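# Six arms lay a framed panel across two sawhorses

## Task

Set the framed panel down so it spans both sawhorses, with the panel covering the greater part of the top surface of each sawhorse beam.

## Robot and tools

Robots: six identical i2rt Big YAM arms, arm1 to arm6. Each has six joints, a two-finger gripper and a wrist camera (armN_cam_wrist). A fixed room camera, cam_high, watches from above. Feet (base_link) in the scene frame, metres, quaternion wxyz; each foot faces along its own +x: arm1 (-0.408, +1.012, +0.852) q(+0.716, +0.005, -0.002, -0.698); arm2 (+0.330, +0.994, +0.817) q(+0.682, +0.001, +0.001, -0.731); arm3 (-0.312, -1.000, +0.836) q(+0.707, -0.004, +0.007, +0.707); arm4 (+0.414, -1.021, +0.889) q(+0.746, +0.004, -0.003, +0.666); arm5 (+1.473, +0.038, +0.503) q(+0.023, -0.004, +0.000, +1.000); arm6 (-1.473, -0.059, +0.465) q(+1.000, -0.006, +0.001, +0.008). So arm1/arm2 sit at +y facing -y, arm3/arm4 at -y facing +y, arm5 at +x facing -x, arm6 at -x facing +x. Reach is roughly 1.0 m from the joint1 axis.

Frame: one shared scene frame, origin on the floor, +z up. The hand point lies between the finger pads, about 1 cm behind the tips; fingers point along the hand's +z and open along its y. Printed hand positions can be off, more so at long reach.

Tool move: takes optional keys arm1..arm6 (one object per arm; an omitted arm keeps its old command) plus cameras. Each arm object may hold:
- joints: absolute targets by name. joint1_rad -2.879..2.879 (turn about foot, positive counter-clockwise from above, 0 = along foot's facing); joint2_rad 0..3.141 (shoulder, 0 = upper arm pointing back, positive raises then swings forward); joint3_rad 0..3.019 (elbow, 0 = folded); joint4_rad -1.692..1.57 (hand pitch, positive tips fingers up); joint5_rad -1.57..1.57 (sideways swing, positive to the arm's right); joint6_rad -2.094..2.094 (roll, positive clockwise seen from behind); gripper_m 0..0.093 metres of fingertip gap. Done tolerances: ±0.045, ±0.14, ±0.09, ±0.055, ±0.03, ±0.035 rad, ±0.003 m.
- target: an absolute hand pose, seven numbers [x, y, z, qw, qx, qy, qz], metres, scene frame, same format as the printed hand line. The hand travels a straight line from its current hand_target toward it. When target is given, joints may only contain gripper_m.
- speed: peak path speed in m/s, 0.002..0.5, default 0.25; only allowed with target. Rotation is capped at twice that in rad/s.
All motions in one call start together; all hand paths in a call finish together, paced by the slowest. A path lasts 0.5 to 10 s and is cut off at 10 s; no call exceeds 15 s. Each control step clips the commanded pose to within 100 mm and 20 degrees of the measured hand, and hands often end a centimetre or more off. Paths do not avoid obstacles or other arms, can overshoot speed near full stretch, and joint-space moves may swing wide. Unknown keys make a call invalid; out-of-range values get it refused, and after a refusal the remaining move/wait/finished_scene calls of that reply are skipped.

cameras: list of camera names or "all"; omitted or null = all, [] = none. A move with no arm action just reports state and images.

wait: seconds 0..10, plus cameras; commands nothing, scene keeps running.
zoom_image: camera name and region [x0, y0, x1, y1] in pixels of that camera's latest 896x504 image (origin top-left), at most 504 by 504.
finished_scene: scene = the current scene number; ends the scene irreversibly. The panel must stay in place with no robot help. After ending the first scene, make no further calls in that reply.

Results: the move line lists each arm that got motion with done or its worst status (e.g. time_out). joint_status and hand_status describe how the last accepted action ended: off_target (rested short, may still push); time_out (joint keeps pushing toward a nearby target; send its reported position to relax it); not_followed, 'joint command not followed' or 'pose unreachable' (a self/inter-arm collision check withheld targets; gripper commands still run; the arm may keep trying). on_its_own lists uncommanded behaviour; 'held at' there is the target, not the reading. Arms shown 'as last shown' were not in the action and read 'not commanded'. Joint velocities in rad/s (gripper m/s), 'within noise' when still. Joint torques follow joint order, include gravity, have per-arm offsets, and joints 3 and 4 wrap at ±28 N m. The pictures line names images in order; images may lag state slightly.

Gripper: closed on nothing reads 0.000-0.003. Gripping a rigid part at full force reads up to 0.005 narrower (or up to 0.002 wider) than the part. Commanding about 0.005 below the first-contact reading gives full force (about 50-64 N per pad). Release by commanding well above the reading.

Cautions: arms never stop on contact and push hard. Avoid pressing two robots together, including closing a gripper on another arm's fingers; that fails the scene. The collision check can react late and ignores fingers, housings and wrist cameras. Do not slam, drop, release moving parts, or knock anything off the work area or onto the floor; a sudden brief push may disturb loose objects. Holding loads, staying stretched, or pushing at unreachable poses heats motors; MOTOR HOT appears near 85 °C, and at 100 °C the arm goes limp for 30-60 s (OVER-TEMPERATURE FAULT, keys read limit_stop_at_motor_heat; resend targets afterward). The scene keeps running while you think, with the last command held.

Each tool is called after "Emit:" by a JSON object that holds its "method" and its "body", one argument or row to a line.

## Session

Emit:
{"method": "move", "body": {

}}

Scene clock: 0.00 s.
Joint torques (N m): no reading
Heat: arm1: hottest joint2_rad 33 °C; arm2: hottest joint3_rad 31 °C; arm3: hottest joint1_rad 29 °C; arm4: hottest joint3_rad 30 °C; arm5: hottest joint1_rad 32 °C; arm6: hottest joint2_rad 30 °C.
Joint velocities: within noise
arm1.joint_positions: joint1_rad=+0.082 joint2_rad=+0.577 joint3_rad=+1.344 joint4_rad=-1.321 joint5_rad=-0.298 joint6_rad=+0.319 gripper_m=+0.09396
arm1.joint_status: not commanded
arm1.hand: x=-0.3391 y=+0.7959 z=+1.3849 quat_wxyz=(-0.477, -0.629, -0.597, +0.148) (m; scene frame)
arm1.hand_target: x=-0.3395 y=+0.7988 z=+1.3958 quat_wxyz=(-0.485, -0.623, -0.594, +0.154) (m; scene frame)
arm1.hand_status: not commanded
arm2.joint_positions: joint1_rad=+0.059 joint2_rad=+0.647 joint3_rad=+1.462 joint4_rad=-1.189 joint5_rad=-0.229 joint6_rad=+0.189 gripper_m=+0.09396
arm2.joint_status: not commanded
arm2.hand: x=+0.3670 y=+0.7433 z=+1.4180 quat_wxyz=(-0.489, -0.594, -0.571, +0.286) (m; scene frame)
arm2.hand_target: x=+0.3671 y=+0.7467 z=+1.4283 quat_wxyz=(-0.496, -0.589, -0.567, +0.292) (m; scene frame)
arm2.hand_status: not commanded
arm3.joint_positions: joint1_rad=-0.394 joint2_rad=+0.574 joint3_rad=+1.375 joint4_rad=-1.222 joint5_rad=+0.134 joint6_rad=+0.449 gripper_m=+0.09396
arm3.joint_status: not commanded
arm3.hand: x=-0.1977 y=-0.7862 z=+1.3987 quat_wxyz=(-0.410, +0.266, -0.799, -0.350) (m; scene frame)
arm3.hand_target: x=-0.1989 y=-0.7889 z=+1.4097 quat_wxyz=(-0.417, +0.263, -0.793, -0.358) (m; scene frame)
arm3.hand_status: not commanded
arm4.joint_positions: joint1_rad=-0.340 joint2_rad=+0.542 joint3_rad=+1.431 joint4_rad=-1.292 joint5_rad=-0.030 joint6_rad=+0.355 gripper_m=+0.09396
arm4.joint_status: not commanded
arm4.hand: x=+0.4981 y=-0.8436 z=+1.4738 quat_wxyz=(-0.401, +0.316, -0.770, -0.383) (m; scene frame)
arm4.hand_target: x=+0.4963 y=-0.8472 z=+1.4858 quat_wxyz=(-0.410, +0.313, -0.762, -0.391) (m; scene frame)
arm4.hand_status: not commanded
arm5.joint_positions: joint1_rad=-0.191 joint2_rad=+0.604 joint3_rad=+1.378 joint4_rad=-1.411 joint5_rad=-0.043 joint6_rad=+0.289 gripper_m=+0.09396
arm5.joint_status: not commanded
arm5.hand: x=+1.2522 y=+0.0828 z=+1.0221 quat_wxyz=(+0.030, +0.866, -0.223, -0.446) (m; scene frame)
arm5.hand_target: x=+1.2545 y=+0.0822 z=+1.0320 quat_wxyz=(+0.030, +0.861, -0.222, -0.456) (m; scene frame)
arm5.hand_status: not commanded
arm6.joint_positions: joint1_rad=+0.009 joint2_rad=+0.643 joint3_rad=+1.463 joint4_rad=-1.501 joint5_rad=-0.179 joint6_rad=-0.376 gripper_m=+0.09396
arm6.joint_status: not commanded
arm6.hand: x=-1.2624 y=-0.0174 z=+1.0008 quat_wxyz=(-0.434, +0.220, -0.874, +0.000) (m; scene frame)
arm6.hand_target: x=-1.2639 y=-0.0172 z=+1.0121 quat_wxyz=(-0.446, +0.220, -0.868, +0.003) (m; scene frame)
arm6.hand_status: not commanded
pictures: arm1_cam_wrist, arm2_cam_wrist, arm3_cam_wrist, arm4_cam_wrist, arm5_cam_wrist, arm6_cam_wrist, cam_high

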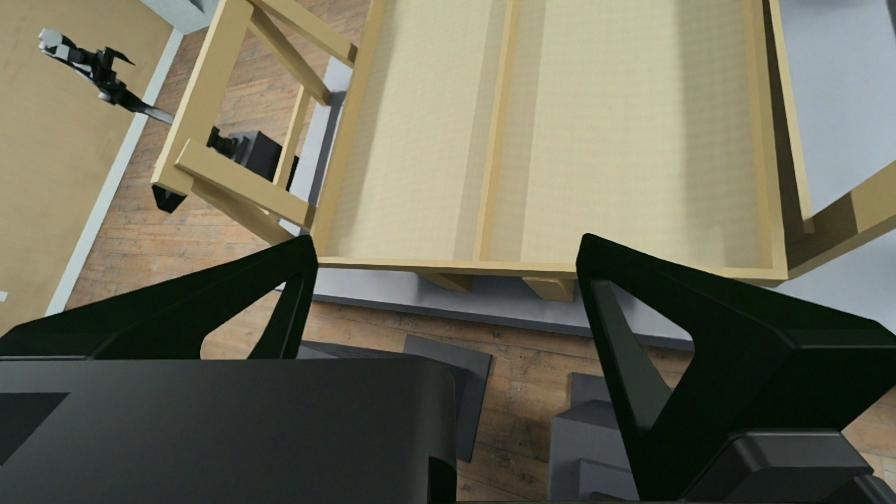

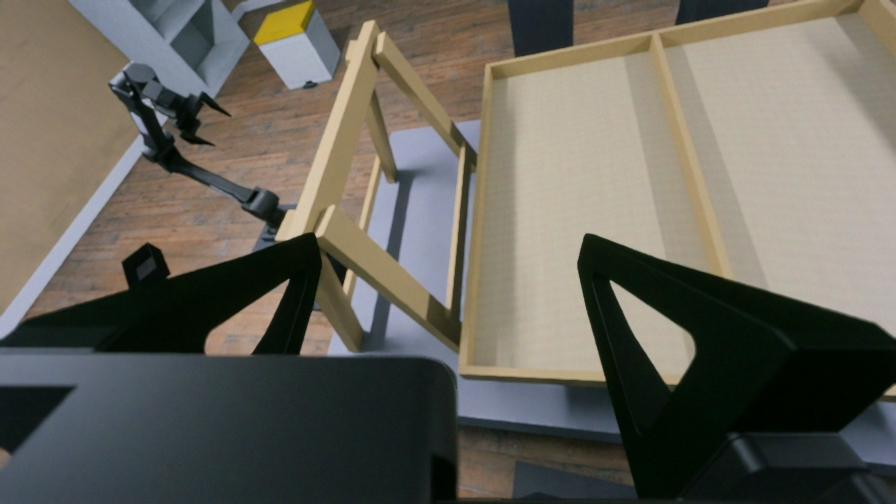

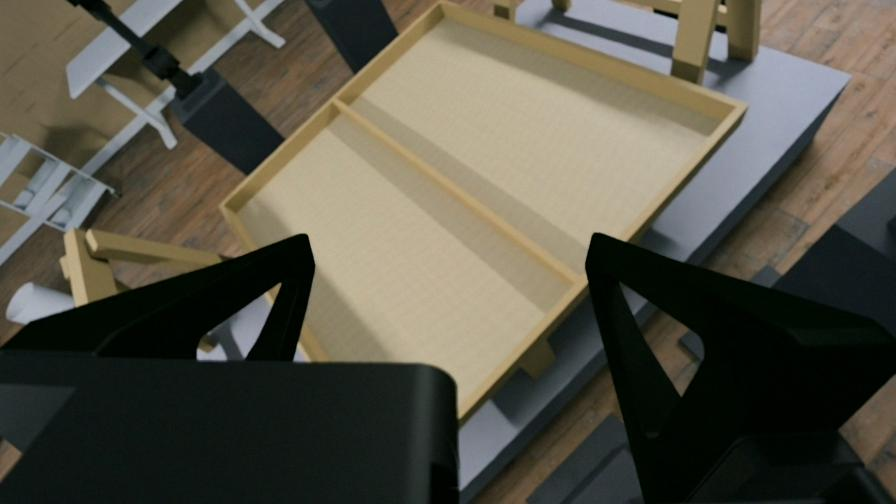

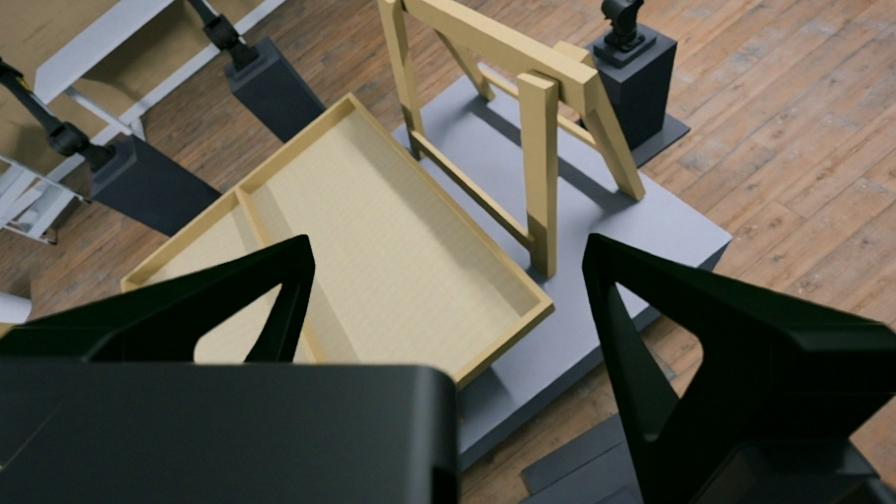

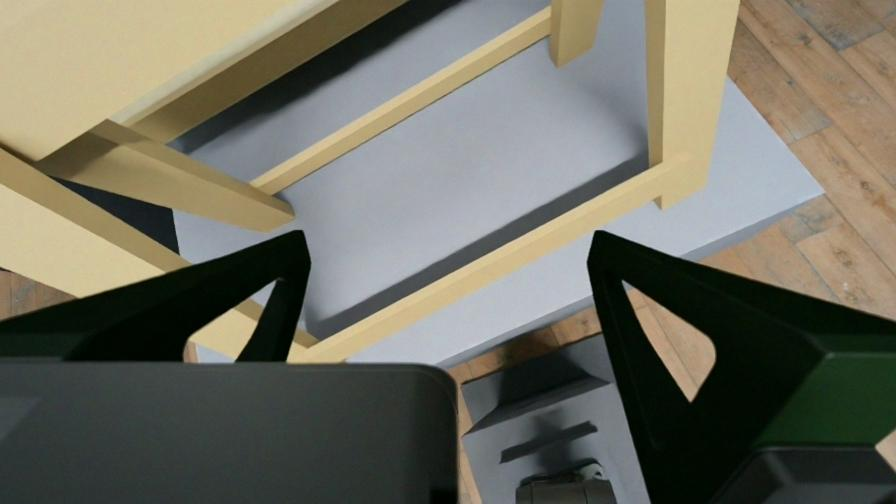

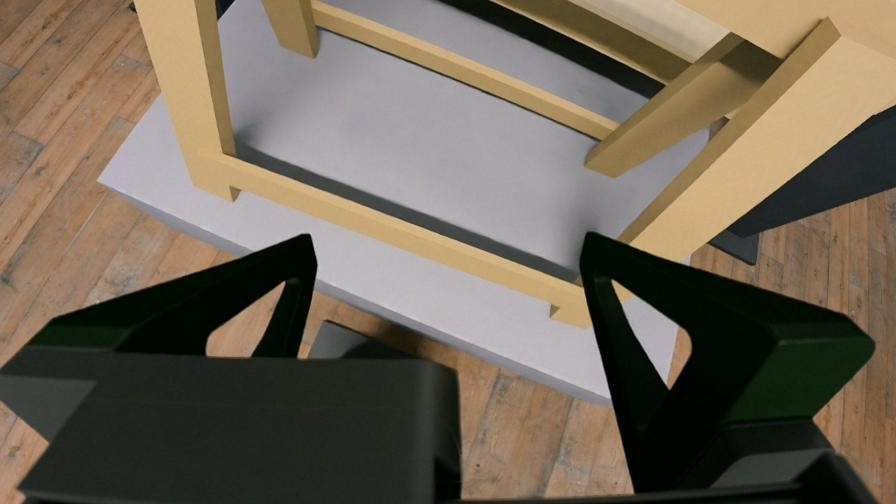

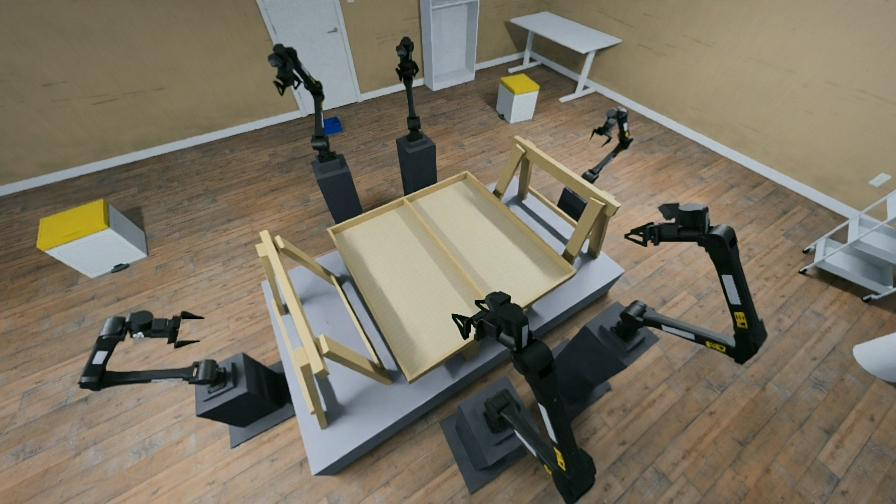

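Emit:
{"method": "move", "body": {
  "arm1": {"target":[-0.4,0.575,0.8,0,0.9996,0.028,0]},
  "arm2": {"target":[0.33,0.605,0.8,0,-0.028,0.9996,0]},
  "arm3": {"target":[-0.32,-0.605,0.8,0,0.9996,0.028,0]},
  "arm4": {"target":[0.4,-0.57,0.8,0,-0.028,0.9996,0]},
  "arm5": {"target":[1.1,0.03,1.1,0,0.945,0,-0.326]},
  "arm6": {"target":[-1.1,-0.05,1.1,-0.37,0.0,-0.929,0]}
}}

Scene clock: 6.60 s.
Joint torques (N m): arm1=[-0.15 -12.22 7.98 0.77 0.14 0.01] | arm2=[-0.44 -7.59 7.61 0.62 0.12 -0.14] | arm3=[0.5 -11.93 8.44 0.85 -0.07 -0.24] | arm4=[0.56 -11.75 8.29 0.16 0 0.15] | arm5=[1.08 -5.13 14.2 1.16 -0.12 -0.07] | arm6=[1.32 -4.54 9.96 1.16 0.18 0]
Heat: arm1: hottest joint2_rad 33 °C; arm2: hottest joint3_rad 32 °C; arm3: hottest joint3_rad 30 °C; arm4: hottest joint3_rad 31 °C; arm5: hottest joint1_rad 32 °C; arm6: hottest joint2_rad 30 °C.
move: arm1 off_target; arm2 off_target; arm3 off_target; arm4 off_target; arm5 off_target; arm6 off_target
Joint velocities: within noise
arm1.joint_positions: joint1_rad=+0.004 joint2_rad=+1.794 joint3_rad=+0.948 joint4_rad=-0.739 joint5_rad=+0.012 joint6_rad=+1.528 gripper_m=+0.09396
arm1.joint_status: not commanded
arm1.hand: x=-0.3978 y=+0.5907 z=+0.8020 quat_wxyz=(+0.008, -0.999, -0.036, +0.001) (m; scene frame)
arm1.hand_target: x=-0.4001 y=+0.5754 z=+0.8004 quat_wxyz=(+0.000, -1.000, -0.028, +0.000) (m; scene frame)
arm1.hand_status: off_target (0.016 m and 1.3 deg from the pose sent, 0.628 m and 99.6 deg at the start)
arm2.joint_positions: joint1_rad=+0.062 joint2_rad=+1.631 joint3_rad=+0.838 joint4_rad=-0.790 joint5_rad=-0.002 joint6_rad=-1.616 gripper_m=+0.09397
arm2.joint_status: not commanded
arm2.hand: x=+0.3276 y=+0.6164 z=+0.8006 quat_wxyz=(-0.001, +0.019, -1.000, -0.007) (m; scene frame)
arm2.hand_target: x=+0.3300 y=+0.6051 z=+0.8003 quat_wxyz=(+0.000, +0.028, -1.000, +0.000) (m; scene frame)
arm2.hand_status: off_target (0.012 m and 1.3 deg from the pose sent, 0.634 m and 112.8 deg at the start)
arm3.joint_positions: joint1_rad=+0.011 joint2_rad=+1.672 joint3_rad=+0.823 joint4_rad=-0.739 joint5_rad=+0.003 joint6_rad=-1.591 gripper_m=+0.09398
arm3.joint_status: not commanded
arm3.hand: x=-0.3149 y=-0.6241 z=+0.7960 quat_wxyz=(+0.016, +1.000, +0.015, -0.001) (m; scene frame)
arm3.hand_target: x=-0.3201 y=-0.6056 z=+0.8005 quat_wxyz=(+0.000, +1.000, +0.028, +0.000) (m; scene frame)
arm3.hand_status: off_target (0.020 m and 2.3 deg from the pose sent, 0.637 m and 151.8 deg at the start)
arm4.joint_positions: joint1_rad=+0.152 joint2_rad=+1.929 joint3_rad=+0.977 joint4_rad=-0.665 joint5_rad=+0.003 joint6_rad=+1.536 gripper_m=+0.09396
arm4.joint_status: not commanded
arm4.hand: x=+0.3977 y=-0.5924 z=+0.7952 quat_wxyz=(-0.001, +0.037, -0.999, +0.019) (m; scene frame)
arm4.hand_target: x=+0.4001 y=-0.5706 z=+0.8006 quat_wxyz=(+0.000, +0.028, -1.000, +0.000) (m; scene frame)
arm4.hand_status: off_target (0.023 m and 2.4 deg from the pose sent, 0.734 m and 77.8 deg at the start)
arm5.joint_positions: joint1_rad=+0.070 joint2_rad=+1.185 joint3_rad=+1.976 joint4_rad=-1.681 joint5_rad=+0.022 joint6_rad=+0.037 gripper_m=+0.09396
arm5.joint_status: not commanded
arm5.hand: x=+1.1013 y=+0.0334 z=+1.0856 quat_wxyz=(+0.000, +0.944, -0.010, -0.330) (m; scene frame)
arm5.hand_target: x=+1.1004 y=+0.0301 z=+1.0992 quat_wxyz=(+0.000, +0.940, +0.000, -0.341) (m; scene frame)
arm5.hand_status: off_target (0.015 m and 1.3 deg from the pose sent, 0.179 m and 30.7 deg at the start; a joint's target at an end of its range on 36 of 186 steps)
arm6.joint_positions: joint1_rad=-0.004 joint2_rad=+1.213 joint3_rad=+2.081 joint4_rad=-1.670 joint5_rad=-0.007 joint6_rad=+0.001 gripper_m=+0.09396
arm6.joint_status: not commanded
arm6.hand: x=-1.0997 y=-0.0467 z=+1.0859 quat_wxyz=(-0.374, +0.009, -0.928, -0.001) (m; scene frame)
arm6.hand_target: x=-1.1003 y=-0.0499 z=+1.0992 quat_wxyz=(-0.385, +0.000, -0.923, +0.000) (m; scene frame)
arm6.hand_status: off_target (0.015 m and 1.1 deg from the pose sent, 0.193 m and 27.0 deg at the start; a joint's target at an end of its range on 39 of 186 steps)
pictures: arm1_cam_wrist, arm2_cam_wrist, arm3_cam_wrist, arm4_cam_wrist, arm5_cam_wrist, arm6_cam_wrist, cam_high

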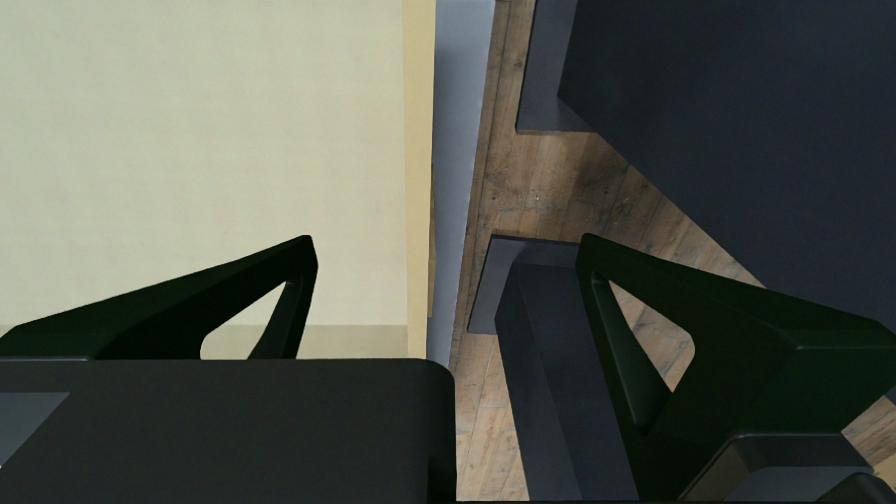

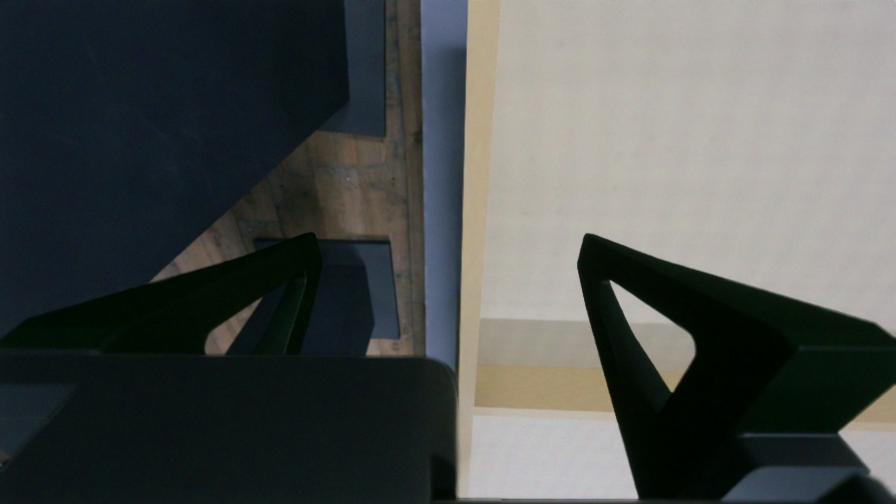

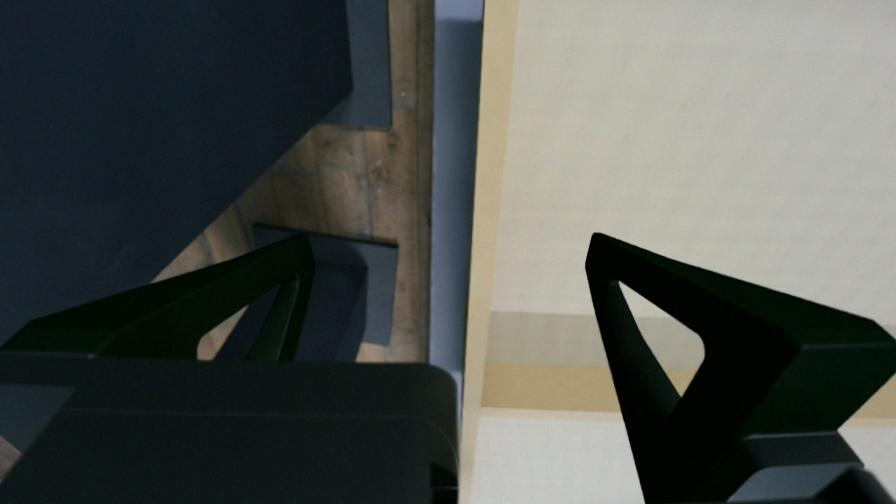

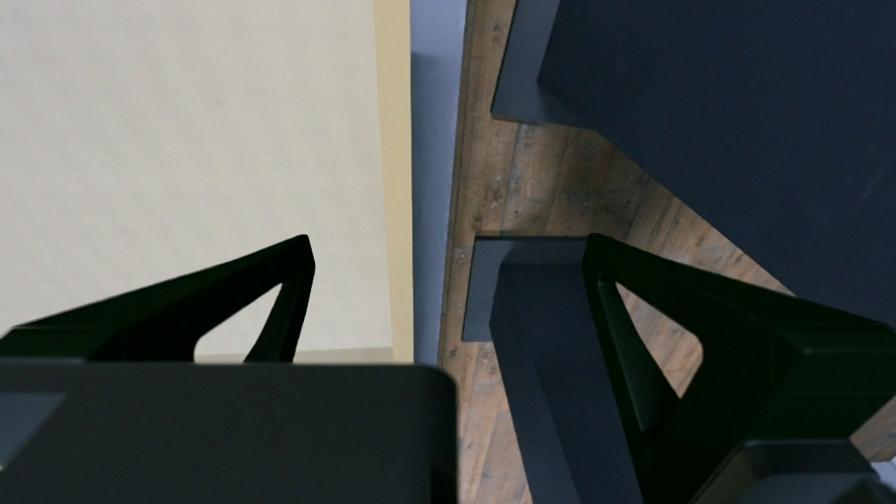

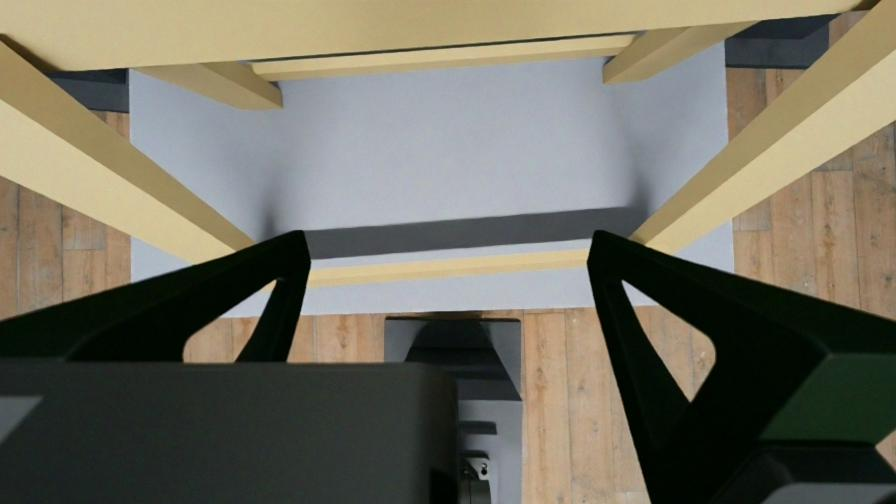

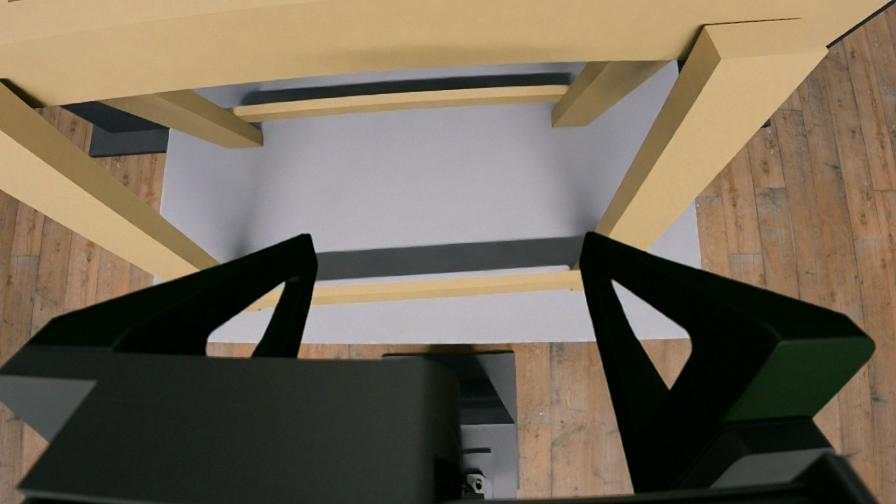

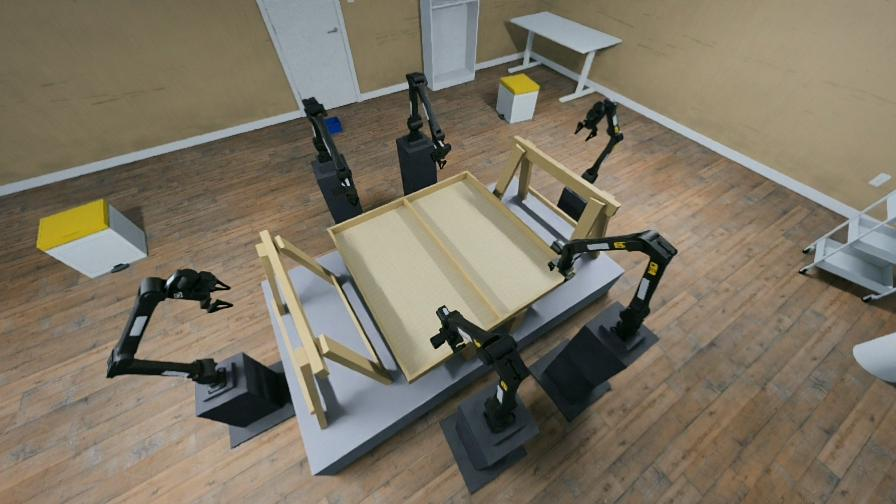

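Emit:
{"method": "move", "body": {
  "arm1": {"target":[-0.4,0.561,0.66,0,0.99987,0.016,0],"speed":0.15},
  "arm2": {"target":[0.33,0.590,0.66,0,-0.016,0.99987,0],"speed":0.15},
  "arm3": {"target":[-0.32,-0.585,0.66,0,0.99987,0.016,0],"speed":0.15},
  "arm4": {"target":[0.4,-0.555,0.66,0,-0.016,0.99987,0],"speed":0.15},
  "cameras": ["arm1_cam_wrist","arm2_cam_wrist","arm3_cam_wrist","arm4_cam_wrist"]
}}

Scene clock: 9.23 s.
Joint torques (N m): arm1=[-0.21 -14.21 5.03 0.96 0.14 0.01] | arm2=[-0.38 -9.64 5.34 0.58 0.11 0.07] | arm3=[0.26 -14.56 5.11 0.92 -0.08 -0.06] | arm4=[0.38 -13.74 5.14 0.24 0 0.16] | arm5=[1.08 -5.13 14.2 1.18 -0.11 -0.07] | arm6=[1.32 -4.6 9.96 1.17 0.18 0.01]
Heat: arm1: hottest joint2_rad 33 °C; arm2: hottest joint3_rad 32 °C; arm3: hottest joint2_rad 30 °C; arm4: hottest joint3_rad 31 °C; arm5: hottest joint1_rad 32 °C; arm6: hottest joint2_rad 30 °C.
move: arm1 off_target; arm2 off_target; arm3 off_target; arm4 off_target
Joint velocities: within noise
arm1.joint_positions: joint1_rad=+0.001 joint2_rad=+2.146 joint3_rad=+1.008 joint4_rad=-0.440 joint5_rad=+0.012 joint6_rad=+1.548 gripper_m=+0.09396
arm1.joint_status: not commanded
arm1.hand: x=-0.3968 y=+0.5695 z=+0.6676 quat_wxyz=(+0.005, -1.000, -0.024, +0.001) (m; scene frame)
arm1.hand_target: x=-0.4000 y=+0.5615 z=+0.6602 quat_wxyz=(+0.000, -1.000, -0.016, +0.000) (m; scene frame)
arm1.hand_status: off_target (0.012 m and 1.1 deg from the pose sent, 0.145 m and 2.5 deg at the start)
arm2.joint_positions: joint1_rad=+0.062 joint2_rad=+2.004 joint3_rad=+0.846 joint4_rad=-0.425 joint5_rad=-0.002 joint6_rad=-1.611 gripper_m=+0.09397
arm2.joint_status: not commanded
arm2.hand: x=+0.3274 y=+0.6013 z=+0.6638 quat_wxyz=(-0.001, +0.017, -1.000, -0.007) (m; scene frame)
arm2.hand_target: x=+0.3300 y=+0.5903 z=+0.6603 quat_wxyz=(+0.000, +0.016, -1.000, +0.000) (m; scene frame)
arm2.hand_status: off_target (0.012 m and 0.8 deg from the pose sent, 0.143 m and 0.9 deg at the start)
arm3.joint_positions: joint1_rad=+0.011 joint2_rad=+2.060 joint3_rad=+0.883 joint4_rad=-0.398 joint5_rad=+0.003 joint6_rad=-1.591 gripper_m=+0.09398
arm3.joint_status: not commanded
arm3.hand: x=-0.3159 y=-0.5971 z=+0.6618 quat_wxyz=(+0.010, +1.000, +0.016, -0.001) (m; scene frame)
arm3.hand_target: x=-0.3201 y=-0.5853 z=+0.6603 quat_wxyz=(+0.000, +1.000, +0.016, +0.000) (m; scene frame)
arm3.hand_status: off_target (0.013 m and 1.1 deg from the pose sent, 0.142 m and 1.8 deg at the start)
arm4.joint_positions: joint1_rad=+0.151 joint2_rad=+2.286 joint3_rad=+1.080 joint4_rad=-0.400 joint5_rad=+0.003 joint6_rad=+1.559 gripper_m=+0.09396
arm4.joint_status: not commanded
arm4.hand: x=+0.3970 y=-0.5705 z=+0.6598 quat_wxyz=(-0.001, +0.025, -1.000, +0.013) (m; scene frame)
arm4.hand_target: x=+0.4001 y=-0.5553 z=+0.6604 quat_wxyz=(+0.000, +0.016, -1.000, +0.000) (m; scene frame)
arm4.hand_status: off_target (0.016 m and 1.9 deg from the pose sent, 0.140 m and 3.2 deg at the start)
arm5, arm6: as last shown
arm5.hand_target: x=+1.1004 y=+0.0301 z=+1.0993 quat_wxyz=(+0.000, +0.940, +0.000, -0.341) (m; scene frame)
pictures: arm1_cam_wrist, arm2_cam_wrist, arm3_cam_wrist, arm4_cam_wrist

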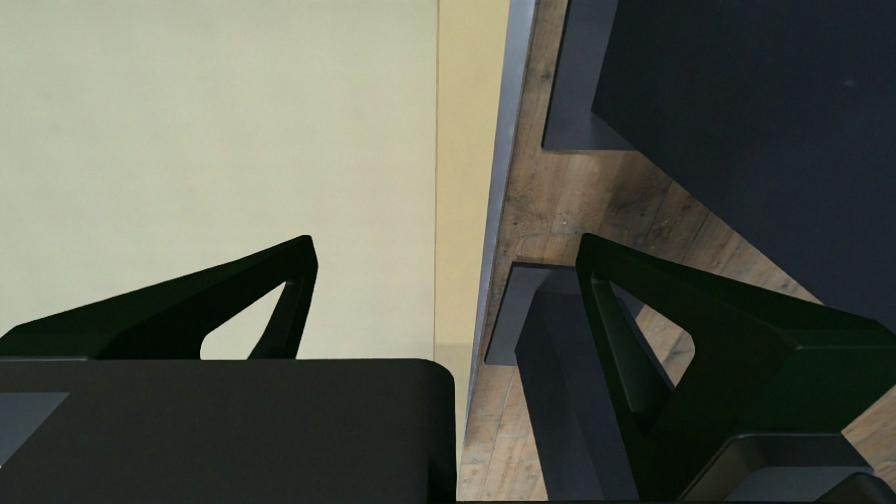

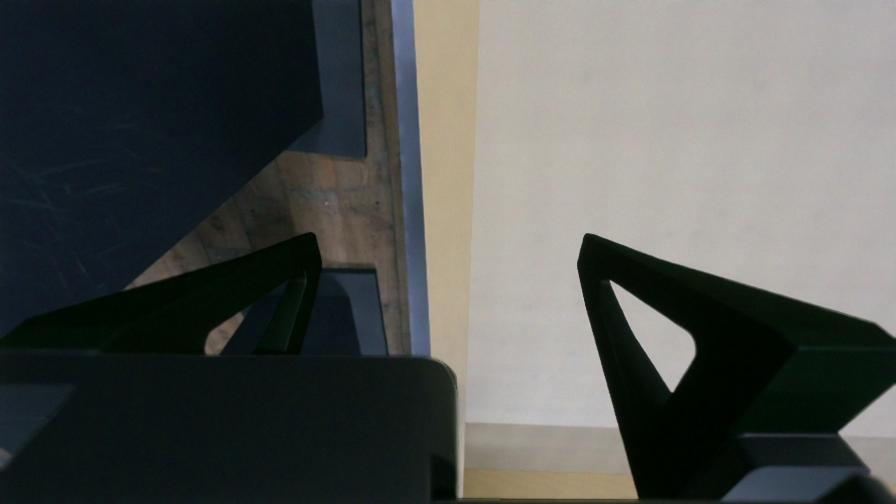

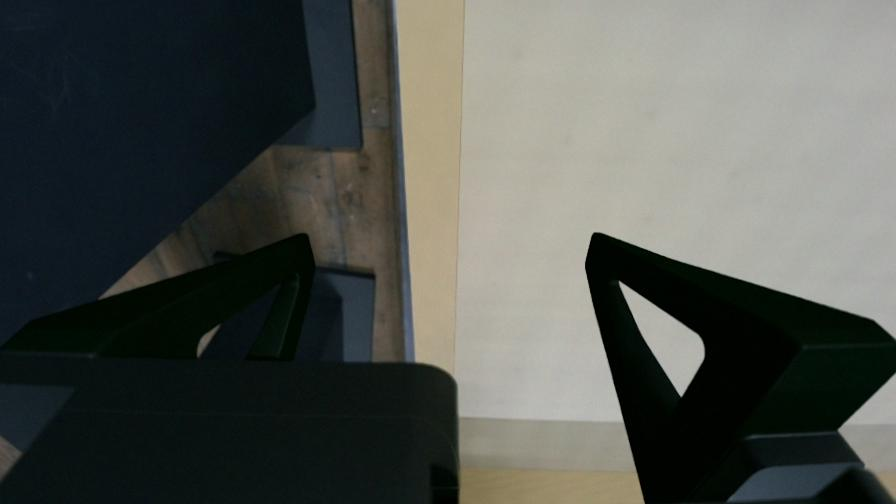

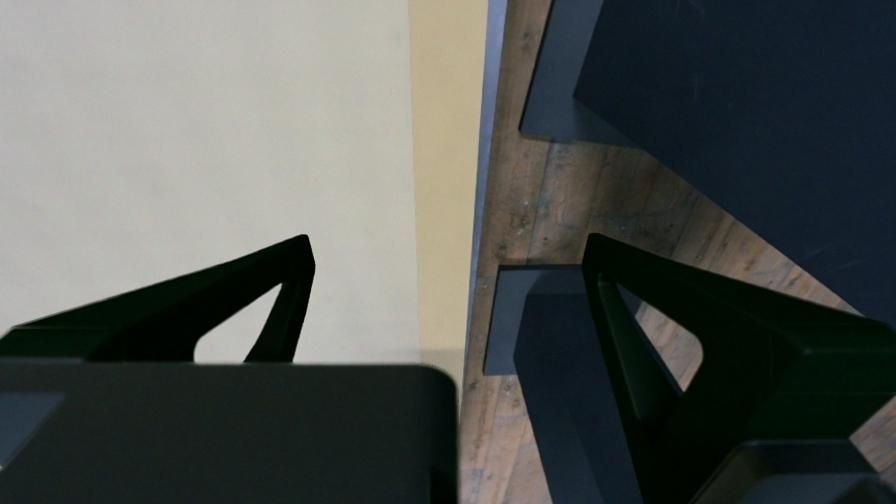

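Emit:
{"method": "move", "body": {
  "arm1": {"target":[-0.4,0.569,0.58,0,0.99987,0.016,0],"speed":0.1},
  "arm2": {"target":[0.33,0.593,0.578,0,-0.016,0.99987,0],"speed":0.1},
  "arm3": {"target":[-0.32,-0.594,0.576,0,0.99987,0.016,0],"speed":0.1},
  "arm4": {"target":[0.4,-0.560,0.586,0,-0.016,0.99987,0],"speed":0.1},
  "cameras": ["arm1_cam_wrist","arm2_cam_wrist","arm3_cam_wrist","arm4_cam_wrist"]
}}

Scene clock: 11.30 s.
Joint torques (N m): arm1=[-0.21 -14.62 3.38 0.99 0.14 -0.01] | arm2=[-0.38 -10.34 3.49 0.61 0.11 0.07] | arm3=[0.21 -15.33 3.1 0.94 -0.08 -0.07] | arm4=[0.5 -12.28 4.48 0.64 0.02 0.14] | arm5=[1.14 -5.19 14.22 1.17 -0.11 -0.07] | arm6=[1.26 -4.6 9.96 1.17 0.18 0.01]
Heat: arm1: hottest joint2_rad 33 °C; arm2: hottest joint3_rad 32 °C; arm3: hottest joint2_rad 30 °C; arm4: hottest joint3_rad 31 °C; arm5: hottest joint1_rad 32 °C; arm6: hottest joint2_rad 30 °C.
move: arm1 off_target; arm2 done; arm3 done; arm4 off_target
Joint velocities: within noise
arm1.joint_positions: joint1_rad=+0.000 joint2_rad=+2.344 joint3_rad=+1.056 joint4_rad=-0.281 joint5_rad=+0.012 joint6_rad=+1.548 gripper_m=+0.09396
arm1.joint_status: not commanded
arm1.hand: x=-0.3968 y=+0.5713 z=+0.5902 quat_wxyz=(+0.001, -1.000, -0.024, +0.001) (m; scene frame)
arm1.hand_target: x=-0.4000 y=+0.5692 z=+0.5802 quat_wxyz=(+0.000, -1.000, -0.016, +0.000) (m; scene frame)
arm1.hand_status: off_target (0.011 m and 0.9 deg from the pose sent, 0.088 m and 1.1 deg at the start)
arm2.joint_positions: joint1_rad=+0.062 joint2_rad=+2.230 joint3_rad=+0.896 joint4_rad=-0.238 joint5_rad=-0.002 joint6_rad=-1.611 gripper_m=+0.09397
arm2.joint_status: not commanded
arm2.hand: x=+0.3274 y=+0.5978 z=+0.5850 quat_wxyz=(-0.001, +0.017, -1.000, -0.002) (m; scene frame)
arm2.hand_target: x=+0.3300 y=+0.5932 z=+0.5782 quat_wxyz=(+0.000, +0.016, -1.000, +0.000) (m; scene frame)
arm2.hand_status: done (0.009 m and 0.3 deg from the pose sent, 0.086 m and 0.8 deg at the start)
arm3.joint_positions: joint1_rad=+0.011 joint2_rad=+2.286 joint3_rad=+0.928 joint4_rad=-0.209 joint5_rad=+0.003 joint6_rad=-1.591 gripper_m=+0.09398
arm3.joint_status: not commanded
arm3.hand: x=-0.3164 y=-0.6003 z=+0.5802 quat_wxyz=(+0.005, +1.000, +0.016, -0.001) (m; scene frame)
arm3.hand_target: x=-0.3201 y=-0.5941 z=+0.5761 quat_wxyz=(+0.000, +1.000, +0.016, +0.000) (m; scene frame)
arm3.hand_status: done (0.008 m and 0.6 deg from the pose sent, 0.086 m and 1.1 deg at the start)
arm4.joint_positions: joint1_rad=+0.151 joint2_rad=+2.449 joint3_rad=+1.138 joint4_rad=-0.287 joint5_rad=+0.003 joint6_rad=+1.560 gripper_m=+0.09396
arm4.joint_status: not commanded
arm4.hand: x=+0.3972 y=-0.5703 z=+0.5960 quat_wxyz=(-0.001, +0.024, -1.000, +0.009) (m; scene frame)
arm4.hand_target: x=+0.4001 y=-0.5603 z=+0.5866 quat_wxyz=(+0.000, +0.016, -1.000, +0.000) (m; scene frame)
arm4.hand_status: off_target (0.015 m and 1.4 deg from the pose sent, 0.075 m and 1.9 deg at the start)
arm5, arm6: as last shown
arm5.hand_target: x=+1.1004 y=+0.0301 z=+1.0992 quat_wxyz=(+0.000, +0.940, +0.000, -0.341) (m; scene frame)
pictures: arm1_cam_wrist, arm2_cam_wrist, arm3_cam_wrist, arm4_cam_wrist

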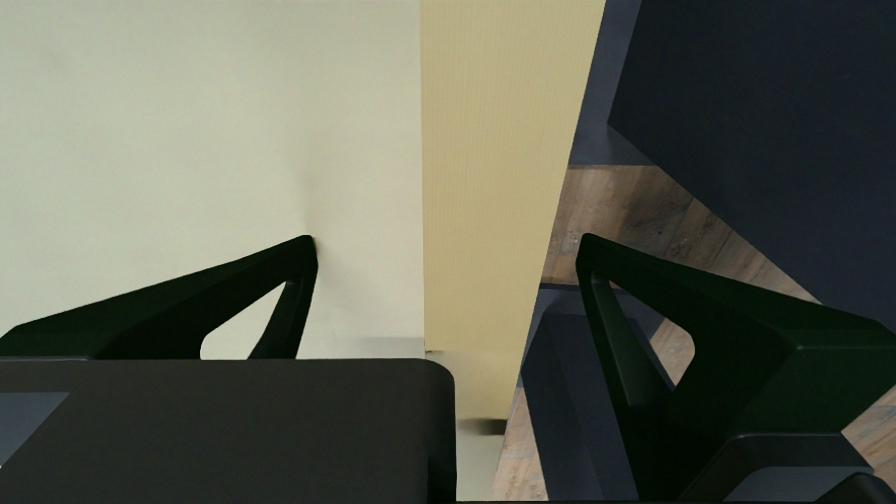

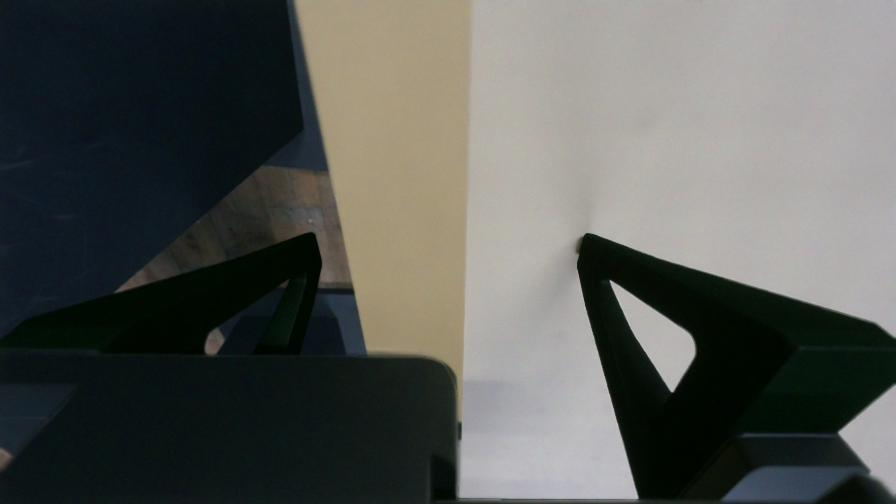

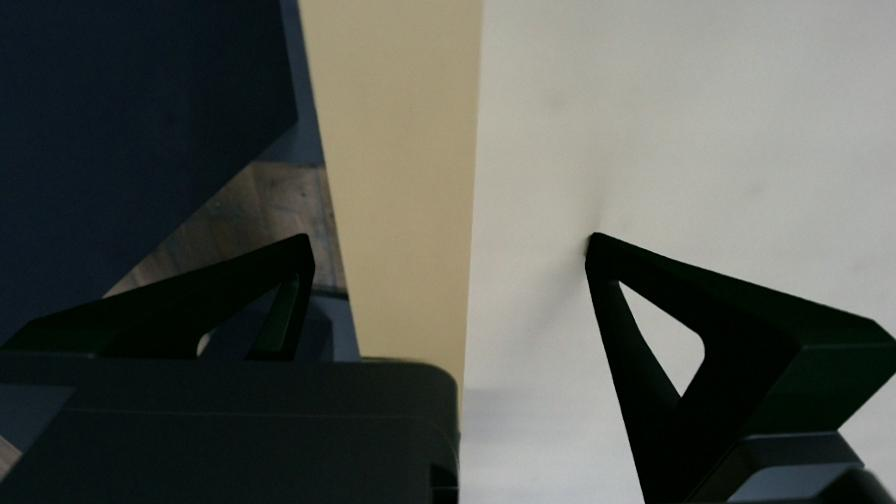

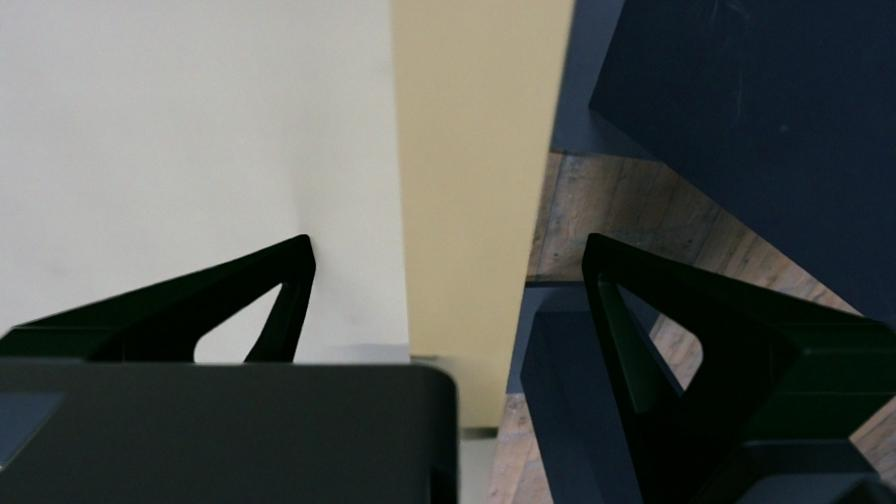

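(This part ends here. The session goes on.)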